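# Seat flat cable's loose end and close its connector latch

## Task

Insert the loose end of the flat ribbon cable fully into the connector that is still empty and close that connector's latch, while the cable's opposite end stays seated and latched in the first connector.

## Robot and tools

Robot: two six-joint arms, left_arm and right_arm, each ending in a parallel two-finger gripper with a wrist camera. Scene frame: origin at table-top height, midway between the arms' nominal mounts; +z up, +x reaching out over the table, left_arm on the +y side. Image left/right does not match arm names. Calibrated bases: left_arm at (+0.010, +0.331, 0) m, quat_wxyz (+1.000, 0, 0, -0.011); right_arm at (0, -0.322, 0) m, quat_wxyz (+0.999, 0, 0, +0.032).

Readings: each arm's end_effector_position (m) and end_effector_quat_wxyz are in that arm's own base frame; the table is in the scene frame. The position is the point between the finger pads, roughly 1 cm short of the fingertips. Fingers extend along the gripper's +z and close along its y. Printed values may be wrong by a few cm, worse at long reach. Hand target is the last commanded pose after clipping; the gripper often stops short of it because of friction and weight, which does not by itself mean contact. Waiting does not close that gap; a new execute_actions call (even all-zero pose numbers) asks again, or send the missing distance as an offset.

execute_actions(actions, cameras): actions is a list of actions; each action is a table of at most 15 rows, one row per 1/30 s step, the final row held through step 15 if fewer are given. Each row is one flat list of 14 numbers, each in [-1, 1]: left_arm dx, dy, dz, rx, ry, rz, opening, then right_arm the same seven. The six pose numbers are offsets, not poses: measured from that arm's Hand target at the start of the action, along that Hand target's own axes; every row counts from that same start, and a repeated offset moves further. Scale: 1.0 equals 0.6 m or 180 degrees; rx, ry, rz form one rotation vector. opening is absolute: +1 fully open (0.094 m), -1 closed. To leave an arm alone send zeros for its six pose numbers, but always send the opening you want, since 0 there is a real command (half open). cameras: list of names, ["all"], [] or null; images come by default only with an empty actions list. An empty list also reports the scene number.

move(target, speed, blend, opening_speed, grip_force, blocking, cameras): target is one 14-number row (same layout and scale as above) or a list of up to 15 such rows; every row is an offset from the Hand targets at the start of the move, not from the previous row. Grippers travel in straight lines, with no avoidance of objects or the other arm, and all paths finish together; a move is cut off after 10 s. speed: path top speed in m/s, 0.002 to 2.9, default 0.25 (rotation twice that in rad/s), one value or one per target. blend: corner rounding in m for lists, default 0 (stop at each). opening_speed: rate on the -1..+1 scale per second, at least 0.2; use it to close gently. grip_force: newtons per pad, 10 to 50, persists until changed; lower force closes slowly. blocking=false returns after about 0.5 s while motion continues. The result adds a move: line (done, off_target, moving, held, fault) and limits such as paced (pose clipped) or held (steps withheld). Faster moves track worse and hit harder; a target set far past a contact presses harder.

wait(seconds 0 to 3600) lets time pass with no new command; a running move continues. stop brakes the running move (braking needs some distance). zoom_image(camera, region=[x0, y0, x1, y1]) enlarges part of the newest image of one camera, at most 504 by 504 pixels. read_manual(section="licences") only gives licence text. finished_scene(scene) ends the scene irreversibly; the goal must hold without the robot.

Cameras (all 896x504): cam_high, cam_low, cam_face, cam_latch, cam_slot, cam_left_wrist, cam_right_wrist.

Controller: each step the commanded orientation is limited to 40 degrees from the measured one, then damped inverse kinematics moves the joints, favouring position. A blocked arm keeps pushing; to release, command a target back past the gripper. With the wrist close to the first joint's axis a small hand motion can swing the whole arm; avoid paths near an arm's own base.

Gripping: grip_measured uses the opening scale; empty it may read up to about 2.5 mm wide; on a hard part it reads slightly narrower. Squeeze rises about 1 N per 0.001 below first touch, jumping to the force limit near 20 N; full force is about 50 to 64 N per pad. To release, command well above grip_measured.

Joint torques: listed in joint order, include offsets and noise; joints 1 to 3 wrap at ±28 N m. Joint velocities may say within noise.

Motor heat: holding loads, stretching or pushing into unreachable poses heats motors. At 75 °C a MOTOR HOT line appears; at 90 °C an OVER-TEMPERATURE FAULT folds that arm and it idles; at 100 °C it falls.

Avoid: dropping or knocking anything off the table, hard impacts or shoves on the connectors or table, letting parts fall, arms or grippers touching each other (no clearance check covers grippers or wrist cameras), closing one gripper on the other's fingers, straining a wrist camera cable, and fault stops.

Each tool is called after ">>>" as name([rows], argument=value, ...), one row to a line, values as JSON.

## Session

I'll start by looking at the scene.

>>> execute_actions(actions=[])

Scene clock: 0.00 s.
left_arm: end_effector_position=(+0.2237, -0.0946, +0.3098) grip_measured=+1.000 end_effector_quat_wxyz=(+0.409, +0.049, +0.894, -0.178) | right_arm: end_effector_position=(+0.2134, +0.0734, +0.3979) grip_measured=+1.000 end_effector_quat_wxyz=(+0.564, +0.149, +0.805, +0.107)
Joint positions: left_arm=[-0.317 0.821 1.214 -1.043 0.118 -0.265 0.094] | right_arm=[1.016 0.866 1.415 -1.147 0.922 0.869 0.094]
Joint velocities: within noise
Joint torques (N m): no reading
Heat: left arm: 30 °C; right arm: 32 °C.
Hand target: left_arm +0.2235, -0.0945, +0.3165; +0.419, +0.051, +0.889, -0.180 | right_arm +0.2129, +0.0703, +0.4017; +0.569, +0.153, +0.801, +0.108
Tool commands: left_gripper/opening=+1.0 right_gripper/opening=+1.0

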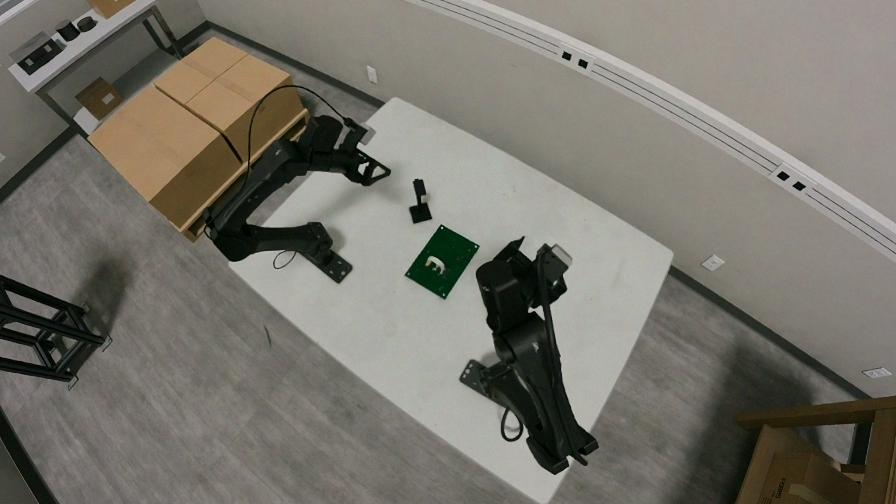

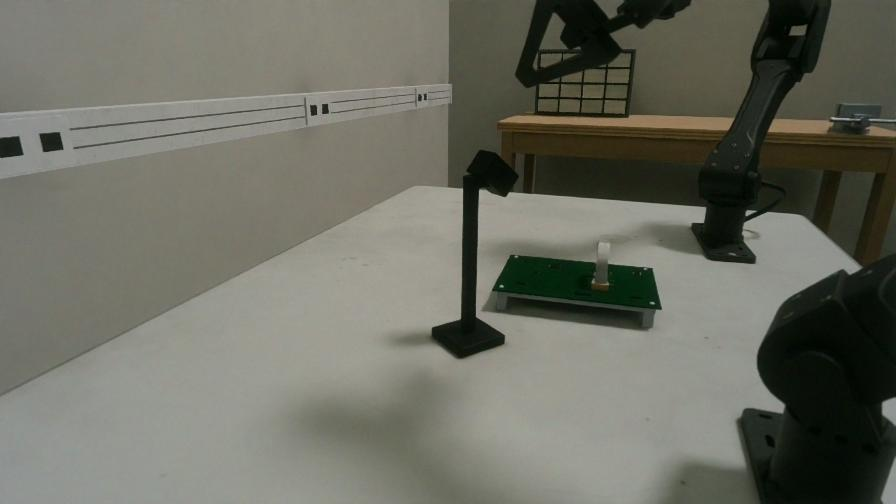

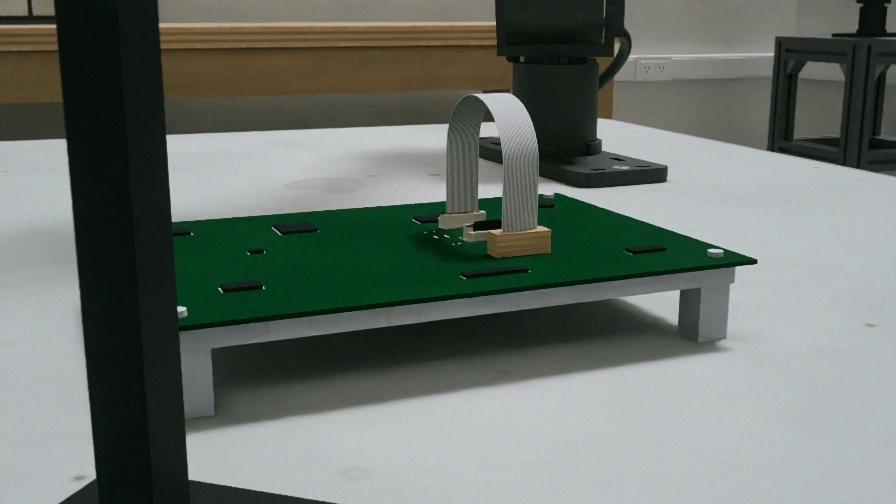

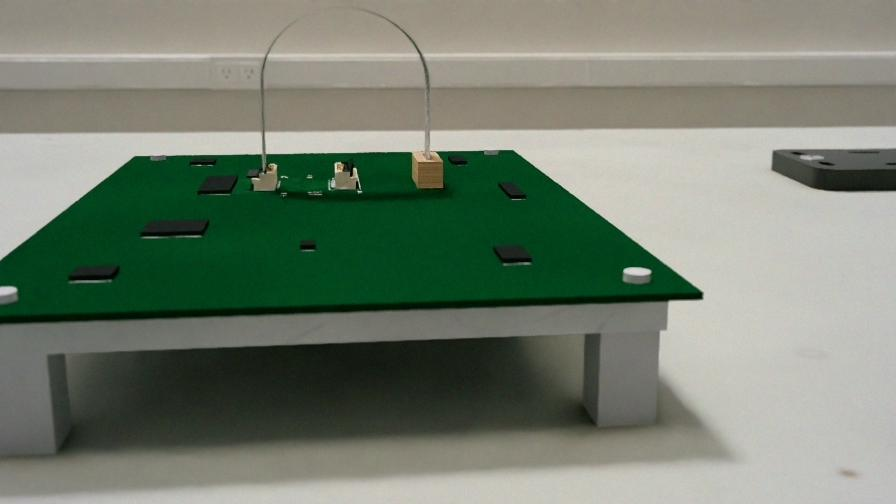

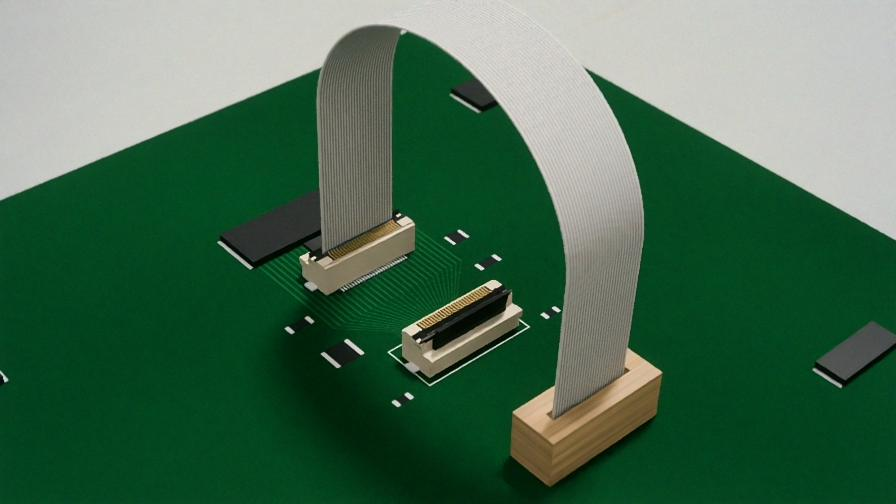

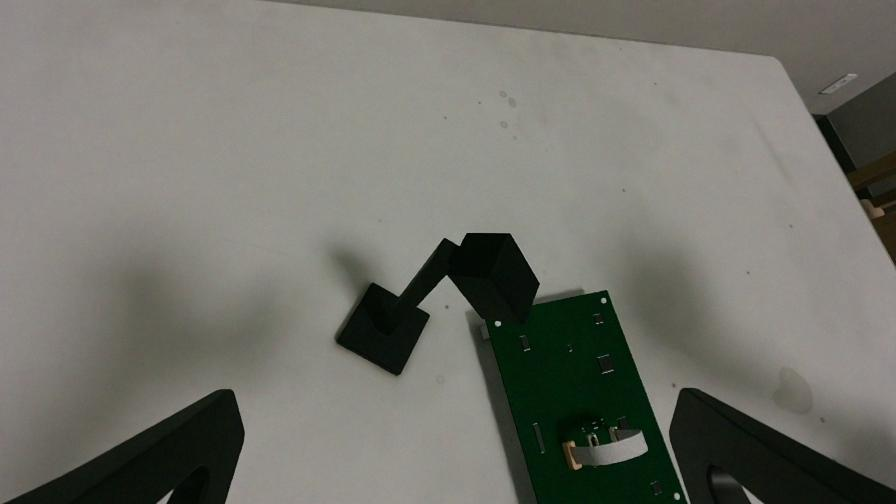

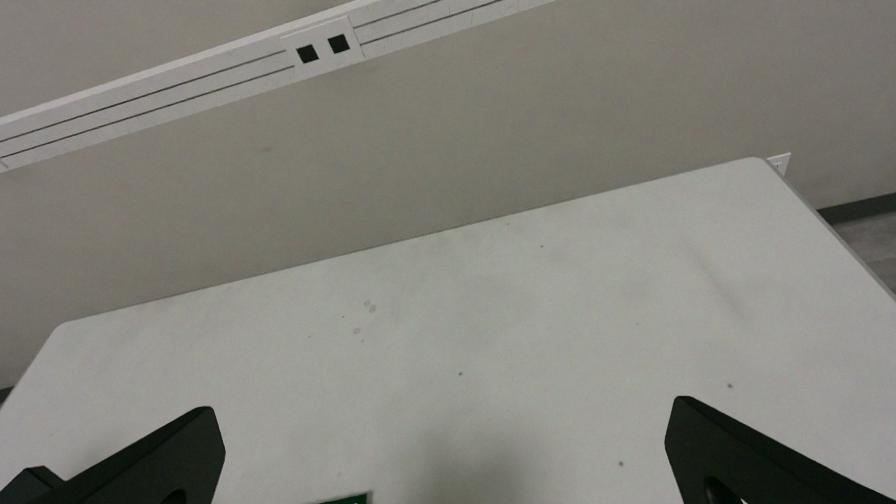

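>>> zoom_image(camera="cam_slot", region=[280, 180, 700, 500])

>>> zoom_image(camera="cam_latch", region=[220, 0, 500, 220])

>>> zoom_image(camera="cam_face", region=[380, 80, 620, 290])

>>> zoom_image(camera="cam_high", region=[380, 160, 500, 310])

>>> zoom_image(camera="cam_left_wrist", region=[320, 220, 700, 504])

Scaled by 1.200 from the camera's image (finer frame: 1280x720).

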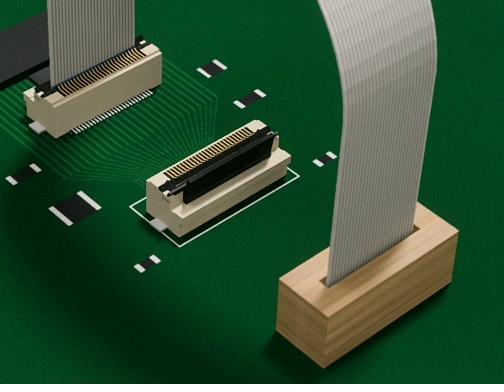

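Scaled by 1.800 from the camera's image (finer frame: 1280x720).

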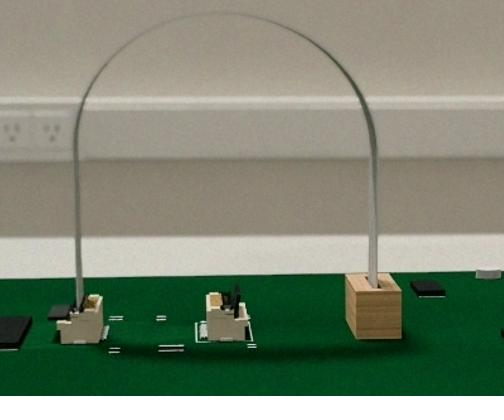

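Scaled by 2.100 from the camera's image (finer frame: 1280x720).

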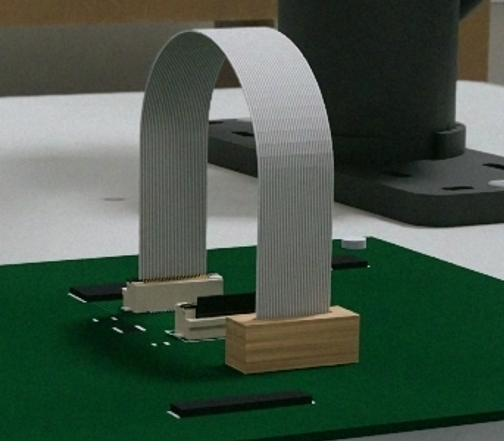

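Scaled by 3.360 from the camera's image (finer frame: 1280x720).

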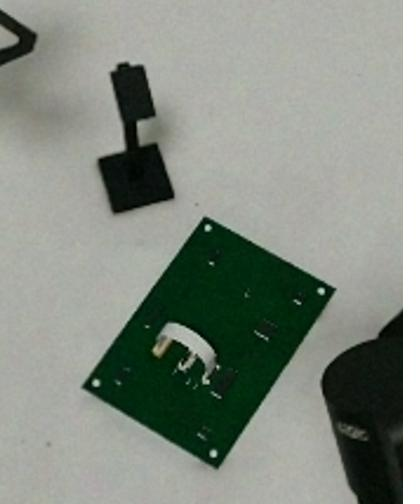

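Scaled by 1.326 from the camera's image (finer frame: 1280x720).

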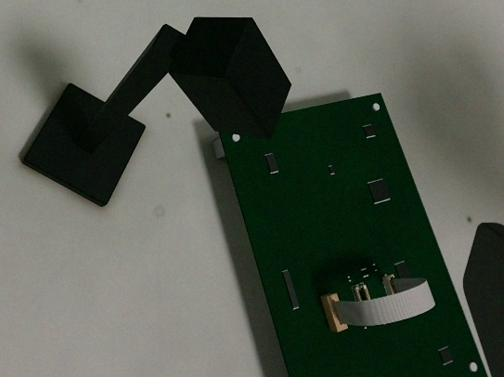

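>>> zoom_image(camera="cam_slot", region=[370, 260, 550, 400])

>>> zoom_image(camera="cam_latch", region=[240, 140, 460, 200])

>>> zoom_image(camera="cam_slot", region=[280, 190, 440, 310])

Scaled by 2.800 from the camera's image (finer frame: 1280x720).

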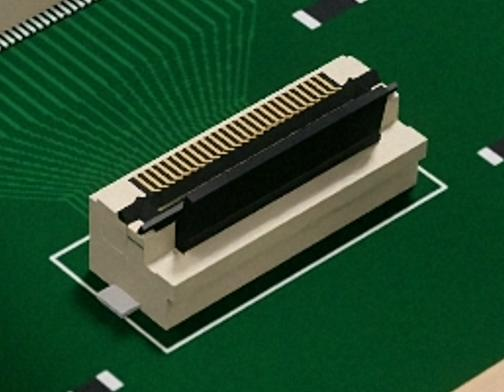

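Scaled by 2.291 from the camera's image (finer frame: 1280x720).

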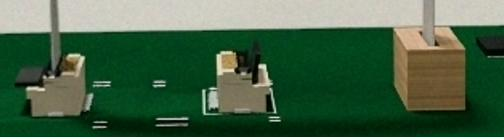

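Scaled by 3.150 from the camera's image (finer frame: 1280x720).

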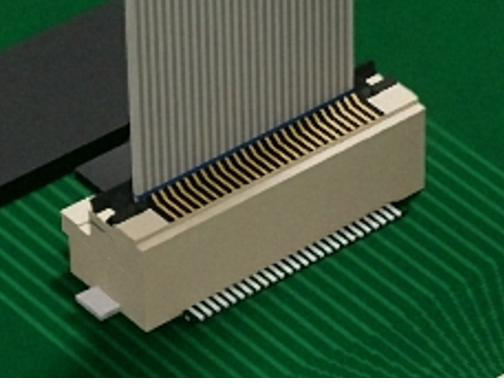

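>>> move(target=[0.3633, -0.2324, 0.1964, -0.1260, 0.0286, 0.0076, 1.0, 0, 0, 0, 0, 0, 0, 1.0], speed=0.3, cameras=["cam_left_wrist", "cam_slot", "cam_high"])

Scene clock: 68.10 s.
left_arm: end_effector_position=(+0.1322, -0.2746, +0.1130) grip_measured=+1.000 end_effector_quat_wxyz=(+0.370, -0.010, +0.929, +0.008) | right_arm: end_effector_position=(+0.2134, +0.0734, +0.3979) grip_measured=+1.000 end_effector_quat_wxyz=(+0.564, +0.149, +0.805, +0.107)
Joint positions: left_arm=[-1.545 1.632 1.119 -1.063 -0.759 -1.569 0.094] | right_arm=[1.016 0.866 1.415 -1.147 0.922 0.869 0.094]
Joint torques (N m): left_arm=[-0.14 -4.56 9.99 0.1 -0.57 -0.11] | right_arm=[-0.01 0.65 4.48 1.36 0.33 -0.03]
Heat: left arm: 34 °C; right arm: 32 °C.
Hand target: left_arm +0.1351, -0.2801, +0.1199; +0.383, -0.014, +0.924, +0.006 | right_arm +0.2129, +0.0703, +0.4017; +0.569, +0.153, +0.801, +0.108
Off the commanded pose: left_arm 0.009 m, 2 deg | right_arm 0.005 m, 1 deg.
move: done
Images, in order (width x height): cam_high 896x504, cam_slot 896x504, cam_left_wrist 896x504.

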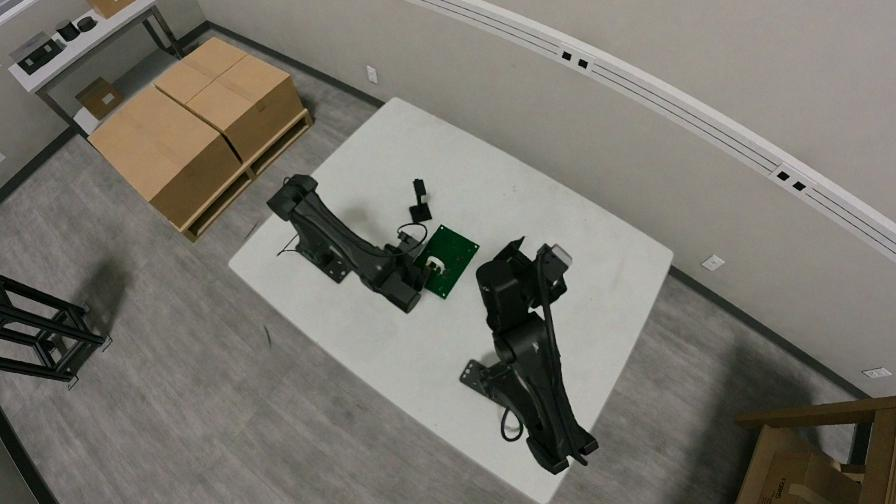

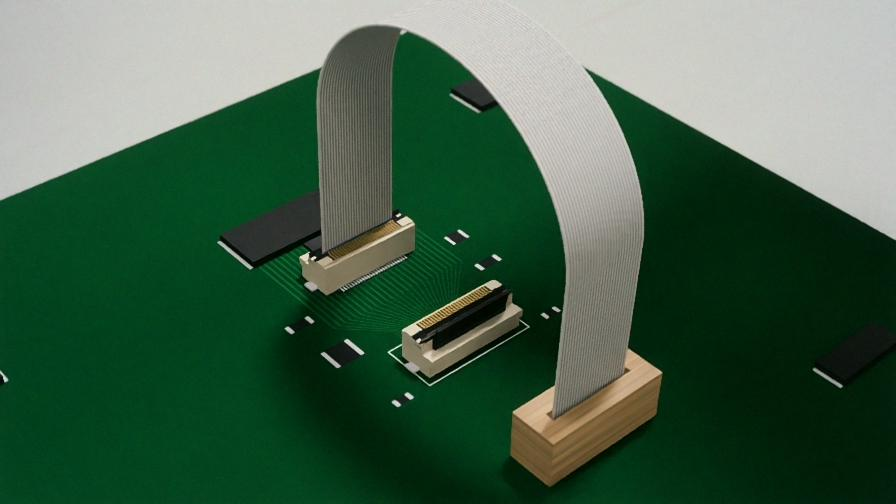

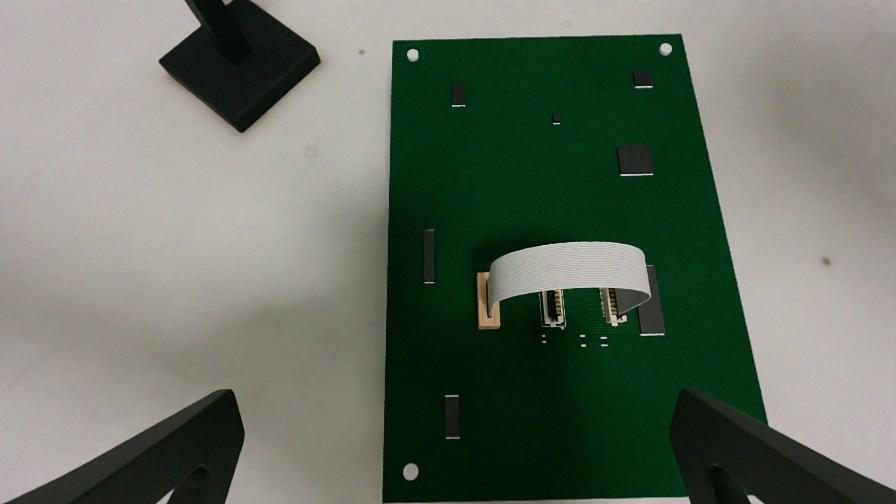

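>>> zoom_image(camera="cam_left_wrist", region=[460, 220, 700, 360])

>>> zoom_image(camera="cam_left_wrist", region=[180, 360, 300, 504])

>>> zoom_image(camera="cam_left_wrist", region=[620, 360, 740, 504])

Scaled by 2.100 from the camera's image (finer frame: 1280x720).

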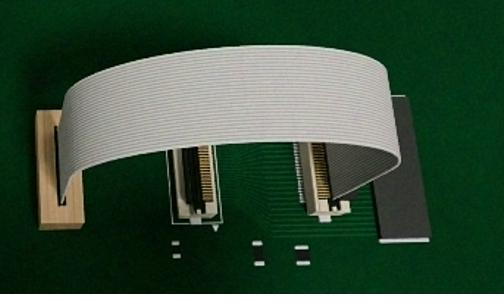

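Scaled by 3.500 from the camera's image (finer frame: 1280x720).

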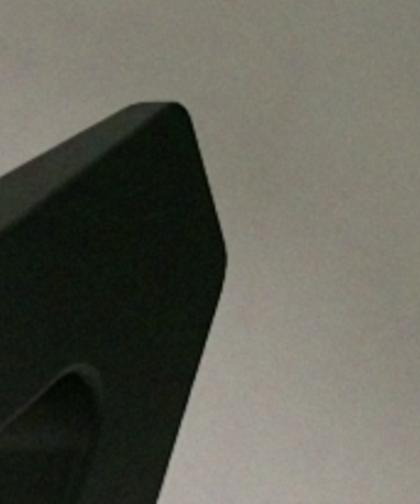

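Scaled by 3.500 from the camera's image (finer frame: 1280x720).

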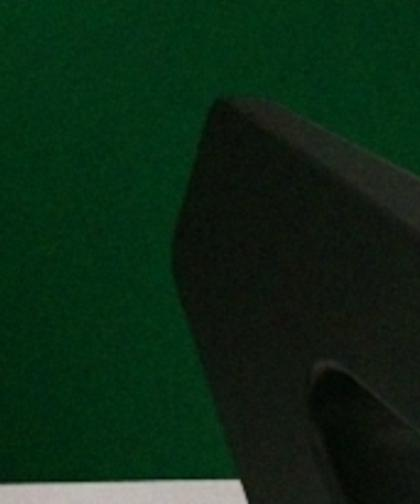

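>>> wait(seconds=0.1, cameras=["cam_latch", "cam_left_wrist"])

>>> zoom_image(camera="cam_latch", region=[240, 145, 350, 205])

>>> zoom_image(camera="cam_latch", region=[320, 145, 450, 205])

>>> zoom_image(camera="cam_left_wrist", region=[470, 260, 580, 340])

Scene clock: 86.43 s.
left_arm: end_effector_position=(+0.1322, -0.2746, +0.1130) grip_measured=+1.000 end_effector_quat_wxyz=(+0.370, -0.010, +0.929, +0.007) | right_arm: end_effector_position=(+0.2134, +0.0734, +0.3979) grip_measured=+1.000 end_effector_quat_wxyz=(+0.564, +0.149, +0.805, +0.107)
Joint positions: left_arm=[-1.545 1.632 1.119 -1.063 -0.759 -1.569 0.094] | right_arm=[1.016 0.866 1.415 -1.147 0.922 0.869 0.094]
Joint torques (N m): left_arm=[-0.16 -4.53 10.19 0.16 -0.58 -0.11] | right_arm=[0.01 0.65 4.46 1.36 0.33 -0.04]
Heat: left arm: 35 °C; right arm: 32 °C.
Hand target: left_arm +0.1351, -0.2802, +0.1199; +0.382, -0.014, +0.924, +0.006 | right_arm +0.2129, +0.0703, +0.4017; +0.569, +0.153, +0.801, +0.108
Tool commands: left_gripper/opening=+1.0 right_gripper/opening=+1.0
Off the commanded pose: left_arm 0.009 m, 2 deg | right_arm 0.005 m, 1 deg.
wait: 0.10 s; at rest from the start

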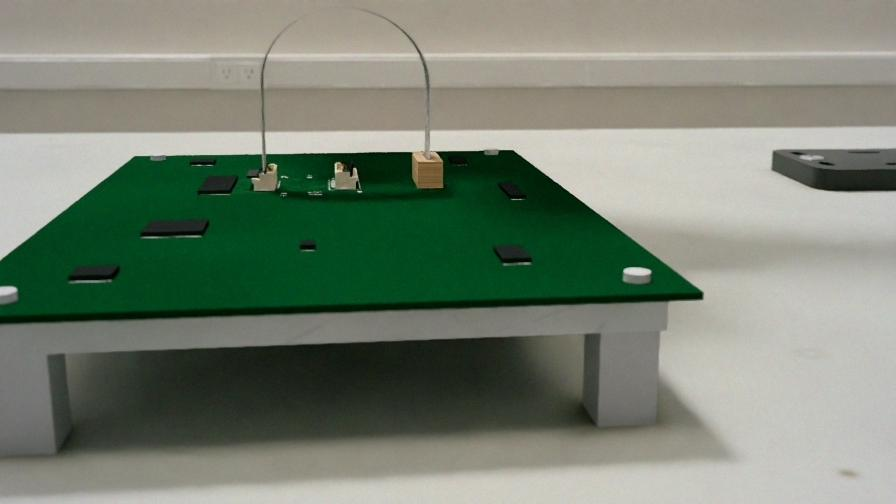

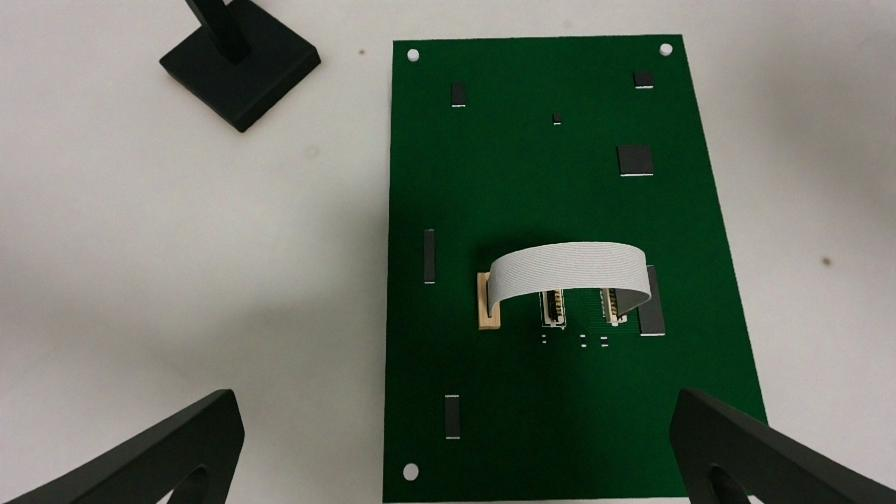

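Scaled by 4.582 from the camera's image (finer frame: 1280x720).

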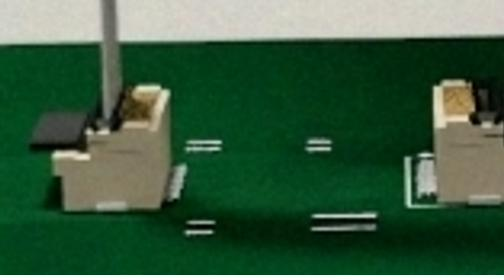

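Scaled by 3.877 from the camera's image (finer frame: 1280x720).

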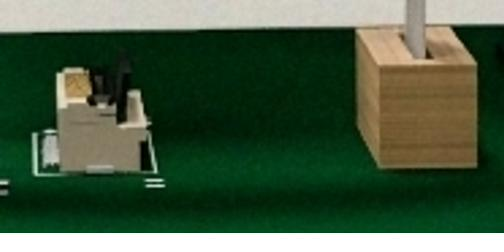

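Scaled by 4.582 from the camera's image (finer frame: 1280x720).

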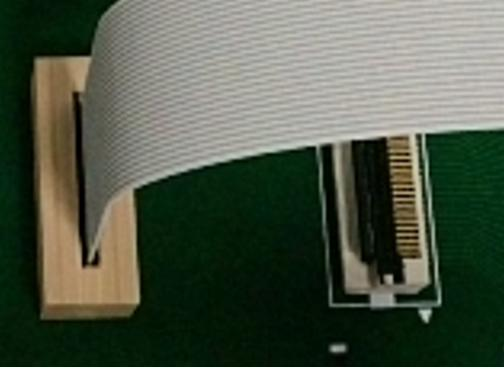

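>>> move(target=[0.06282, -0.02302, 0.09243, -0.0041, -0.1393, -0.0028, -0.617, 0, 0, 0, 0, 0, 0, 1.0], speed=0.2, cameras=["cam_left_wrist", "cam_slot", "cam_latch", "cam_face"])

Scene clock: 111.53 s.
left_arm: end_effector_position=(+0.1475, -0.2925, +0.0538) grip_measured=-0.615 end_effector_quat_wxyz=(+0.562, -0.025, +0.827, +0.011) | right_arm: end_effector_position=(+0.2134, +0.0734, +0.3979) grip_measured=+1.000 end_effector_quat_wxyz=(+0.564, +0.149, +0.805, +0.107)
Joint positions: left_arm=[-1.64 2.02 1.047 -0.89 -1.175 -1.897 0.018] | right_arm=[1.016 0.866 1.415 -1.147 0.922 0.869 0.094]
Joint torques (N m): left_arm=[-0.44 -5.85 5.38 -0.11 -0.67 -0.09] | right_arm=[0.02 0.66 4.46 1.36 0.33 -0.03]
Heat: left arm: 35 °C; right arm: 32 °C.
Hand target: left_arm +0.1480, -0.2937, +0.0541; +0.574, -0.019, +0.819, +0.013 | right_arm +0.2129, +0.0703, +0.4017; +0.569, +0.153, +0.801, +0.108
Off the commanded pose: left_arm 0.001 m, 2 deg | right_arm 0.005 m, 1 deg.
move: done
Images, in order (width x height): cam_face 896x504, cam_latch 896x504, cam_slot 896x504, cam_left_wrist 896x504.

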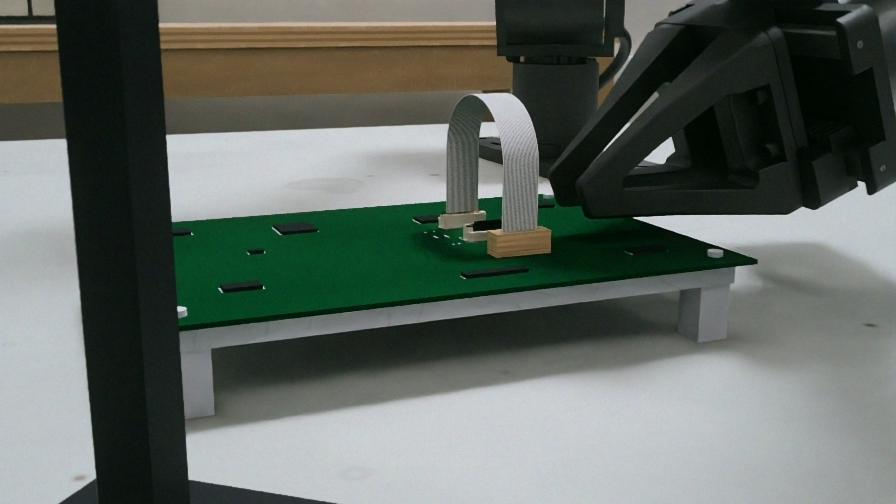

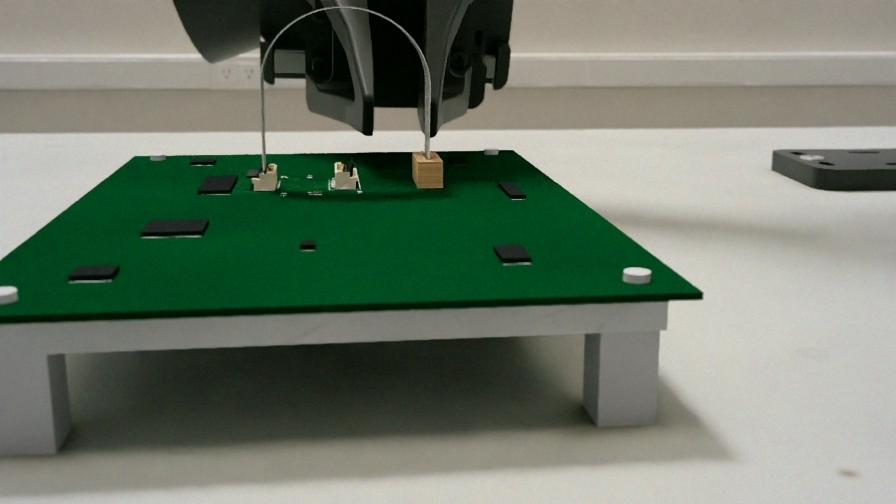

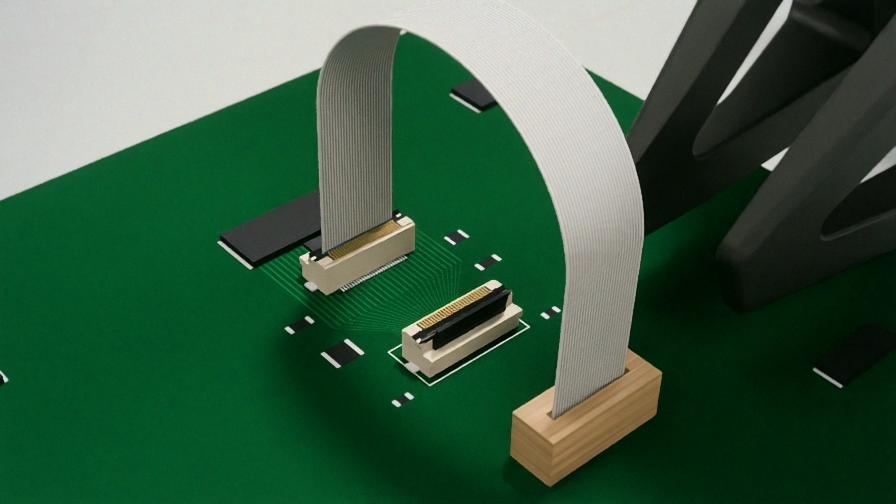

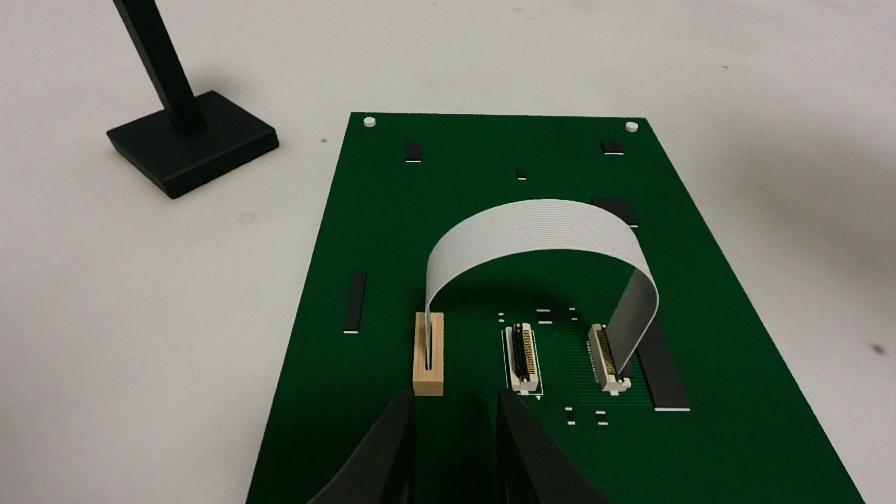

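>>> zoom_image(camera="cam_left_wrist", region=[390, 290, 550, 420])

>>> zoom_image(camera="cam_left_wrist", region=[480, 300, 660, 420])

>>> zoom_image(camera="cam_latch", region=[240, 0, 520, 200])

Scaled by 3.150 from the camera's image (finer frame: 1280x720).

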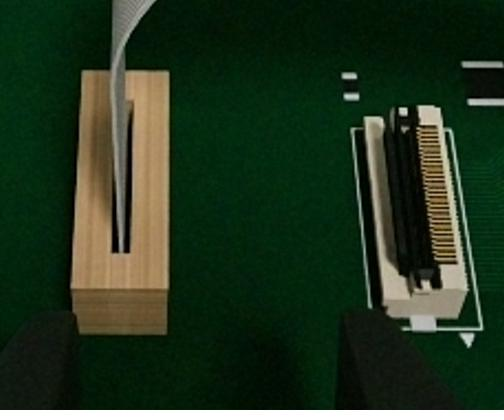

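Scaled by 2.800 from the camera's image (finer frame: 1280x720).

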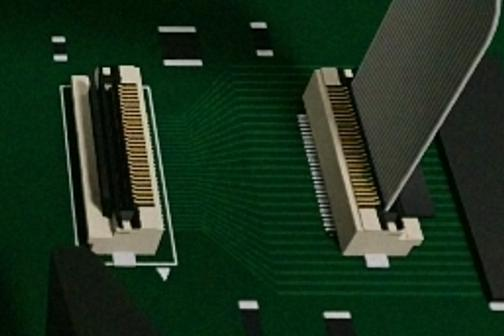

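Scaled by 1.800 from the camera's image (finer frame: 1280x720).

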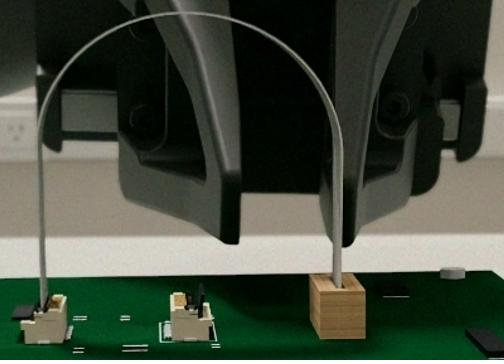

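>>> move(target=[0.01467, 0.0130, 0.00596, 0, 0, 0, -0.617, 0, 0, 0, 0, 0, 0, 1.0], speed=0.1, cameras=["cam_left_wrist", "cam_latch", "cam_slot"])

>>> zoom_image(camera="cam_left_wrist", region=[390, 290, 550, 420])

>>> zoom_image(camera="cam_latch", region=[300, 40, 520, 200])

Scene clock: 124.30 s.
left_arm: end_effector_position=(+0.1477, -0.2867, +0.0466) grip_measured=-0.615 end_effector_quat_wxyz=(+0.563, -0.025, +0.826, +0.013) | right_arm: end_effector_position=(+0.2134, +0.0734, +0.3979) grip_measured=+1.000 end_effector_quat_wxyz=(+0.564, +0.149, +0.805, +0.107)
Joint positions: left_arm=[-1.641 2.029 1.018 -0.863 -1.177 -1.906 0.018] | right_arm=[1.016 0.866 1.415 -1.147 0.922 0.869 0.094]
Joint torques (N m): left_arm=[-0.55 -6.05 4.08 -0.02 -0.66 -0.09] | right_arm=[0.01 0.65 4.45 1.36 0.33 -0.03]
Heat: left arm: 33 °C; right arm: 32 °C.
Hand target: left_arm +0.1481, -0.2857, +0.0446; +0.574, -0.019, +0.819, +0.013 | right_arm +0.2129, +0.0703, +0.4017; +0.569, +0.153, +0.801, +0.108
Off the commanded pose: left_arm 0.002 m, 2 deg | right_arm 0.005 m, 1 deg.
move: done
Images, in order (width x height): cam_latch 896x504, cam_slot 896x504, cam_left_wrist 896x504.

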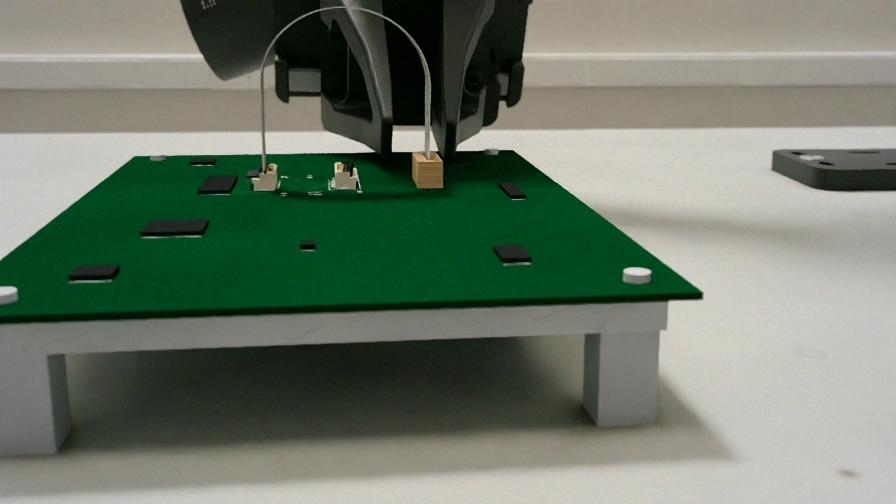

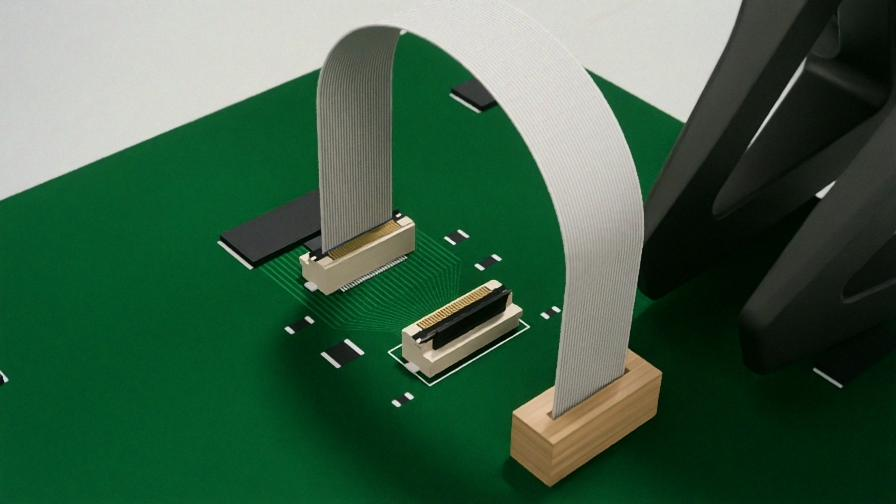

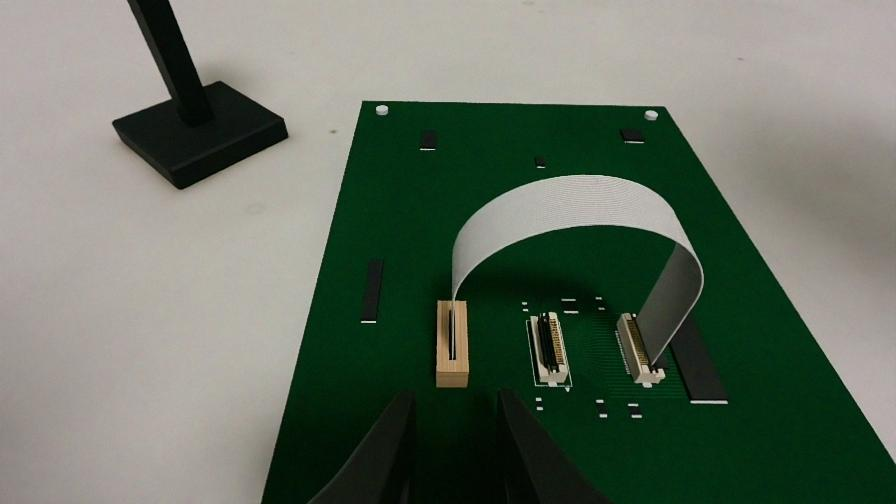

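Scaled by 3.150 from the camera's image (finer frame: 1280x720).

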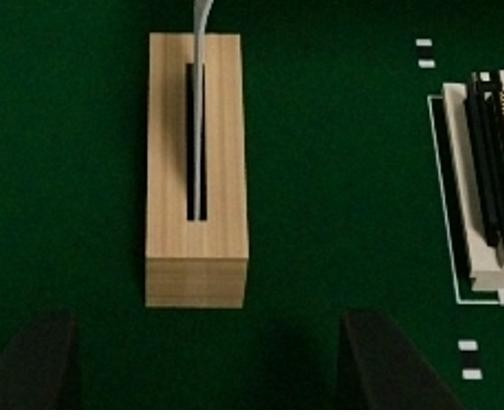

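Scaled by 2.291 from the camera's image (finer frame: 1280x720).

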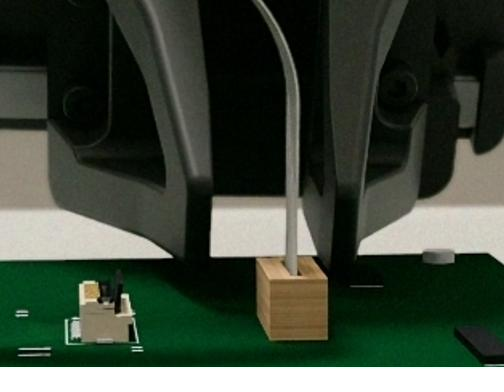

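>>> move(target=[-0.0168, 0.00175, 0.05753, 0, 0, 0, -0.617, 0, 0, 0, 0, 0, 0, 1.0], speed=0.08, cameras=["cam_left_wrist", "cam_latch", "cam_slot"])

>>> zoom_image(camera="cam_latch", region=[300, 40, 520, 200])

>>> zoom_image(camera="cam_slot", region=[460, 180, 800, 500])

Scene clock: 131.97 s.
left_arm: end_effector_position=(+0.1795, -0.2886, +0.0463) grip_measured=-0.615 end_effector_quat_wxyz=(+0.580, -0.012, +0.814, +0.013) | right_arm: end_effector_position=(+0.2134, +0.0734, +0.3979) grip_measured=+1.000 end_effector_quat_wxyz=(+0.564, +0.149, +0.805, +0.107)
Joint positions: left_arm=[-1.543 1.983 0.92 -0.535 -1.238 -1.593 0.018] | right_arm=[1.016 0.866 1.415 -1.147 0.922 0.869 0.094]
Joint torques (N m): left_arm=[1.87 -7.66 3.1 0.53 -0.36 0.1] | right_arm=[0.01 0.66 4.45 1.36 0.33 -0.04]
Heat: left arm: 33 °C; right arm: 32 °C.
Hand target: left_arm +0.1838, -0.2830, +0.0423; +0.574, -0.019, +0.819, +0.013 | right_arm +0.2129, +0.0703, +0.4017; +0.569, +0.153, +0.801, +0.108
Off the commanded pose: left_arm 0.008 m, 1 deg | right_arm 0.005 m, 1 deg.
move: done
Images, in order (width x height): cam_latch 896x504, cam_slot 896x504, cam_left_wrist 896x504.

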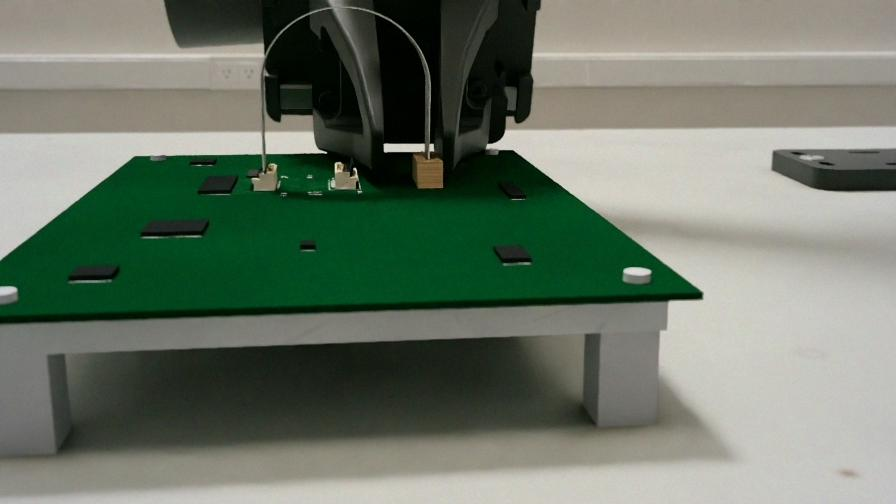

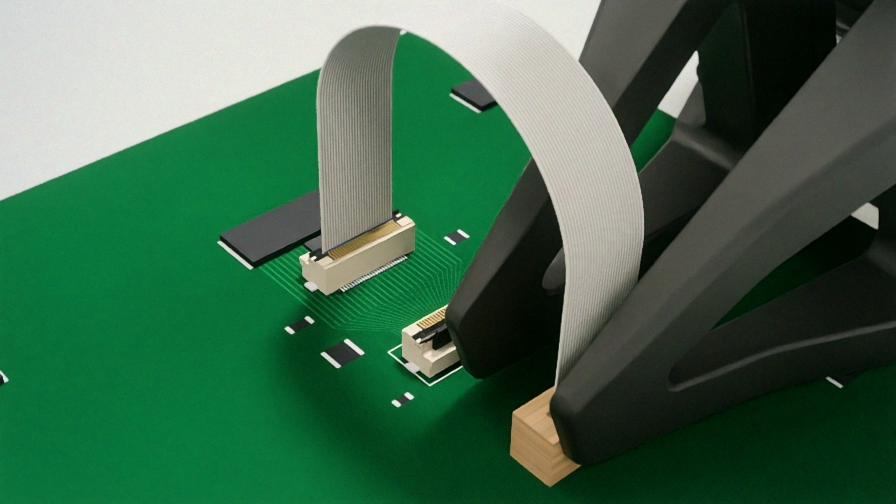

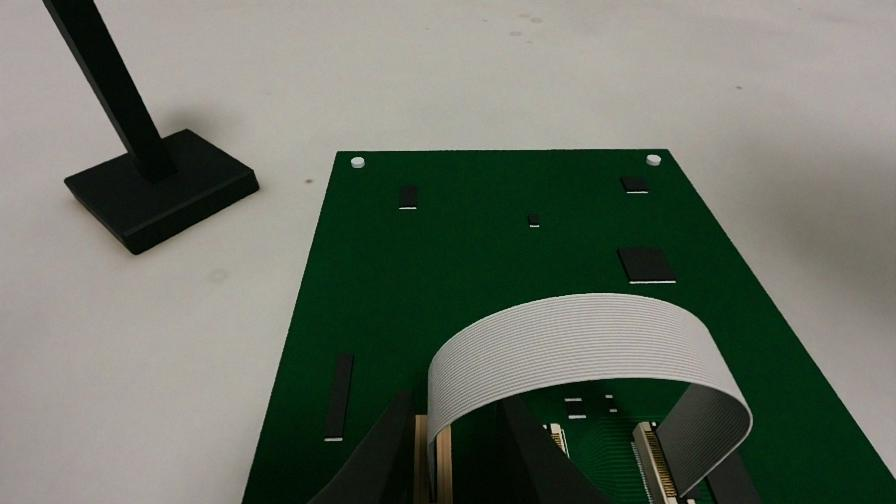

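Scaled by 2.291 from the camera's image (finer frame: 1280x720).

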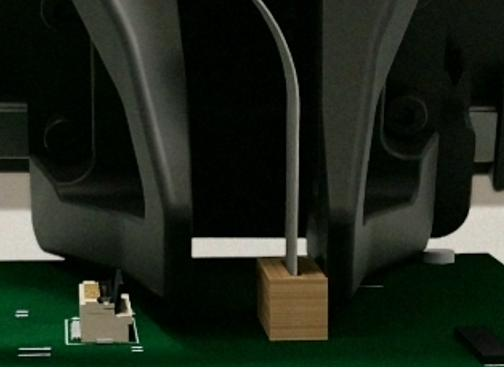

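Scaled by 1.482 from the camera's image (finer frame: 1280x720).

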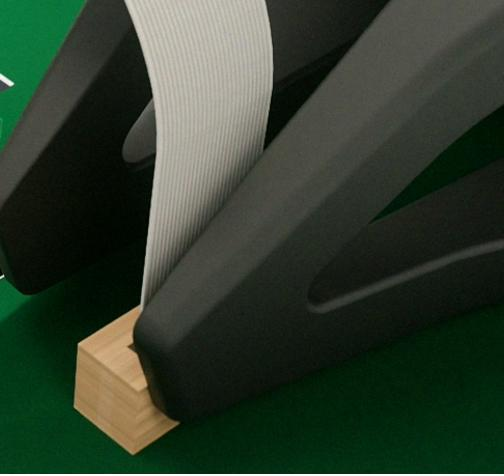

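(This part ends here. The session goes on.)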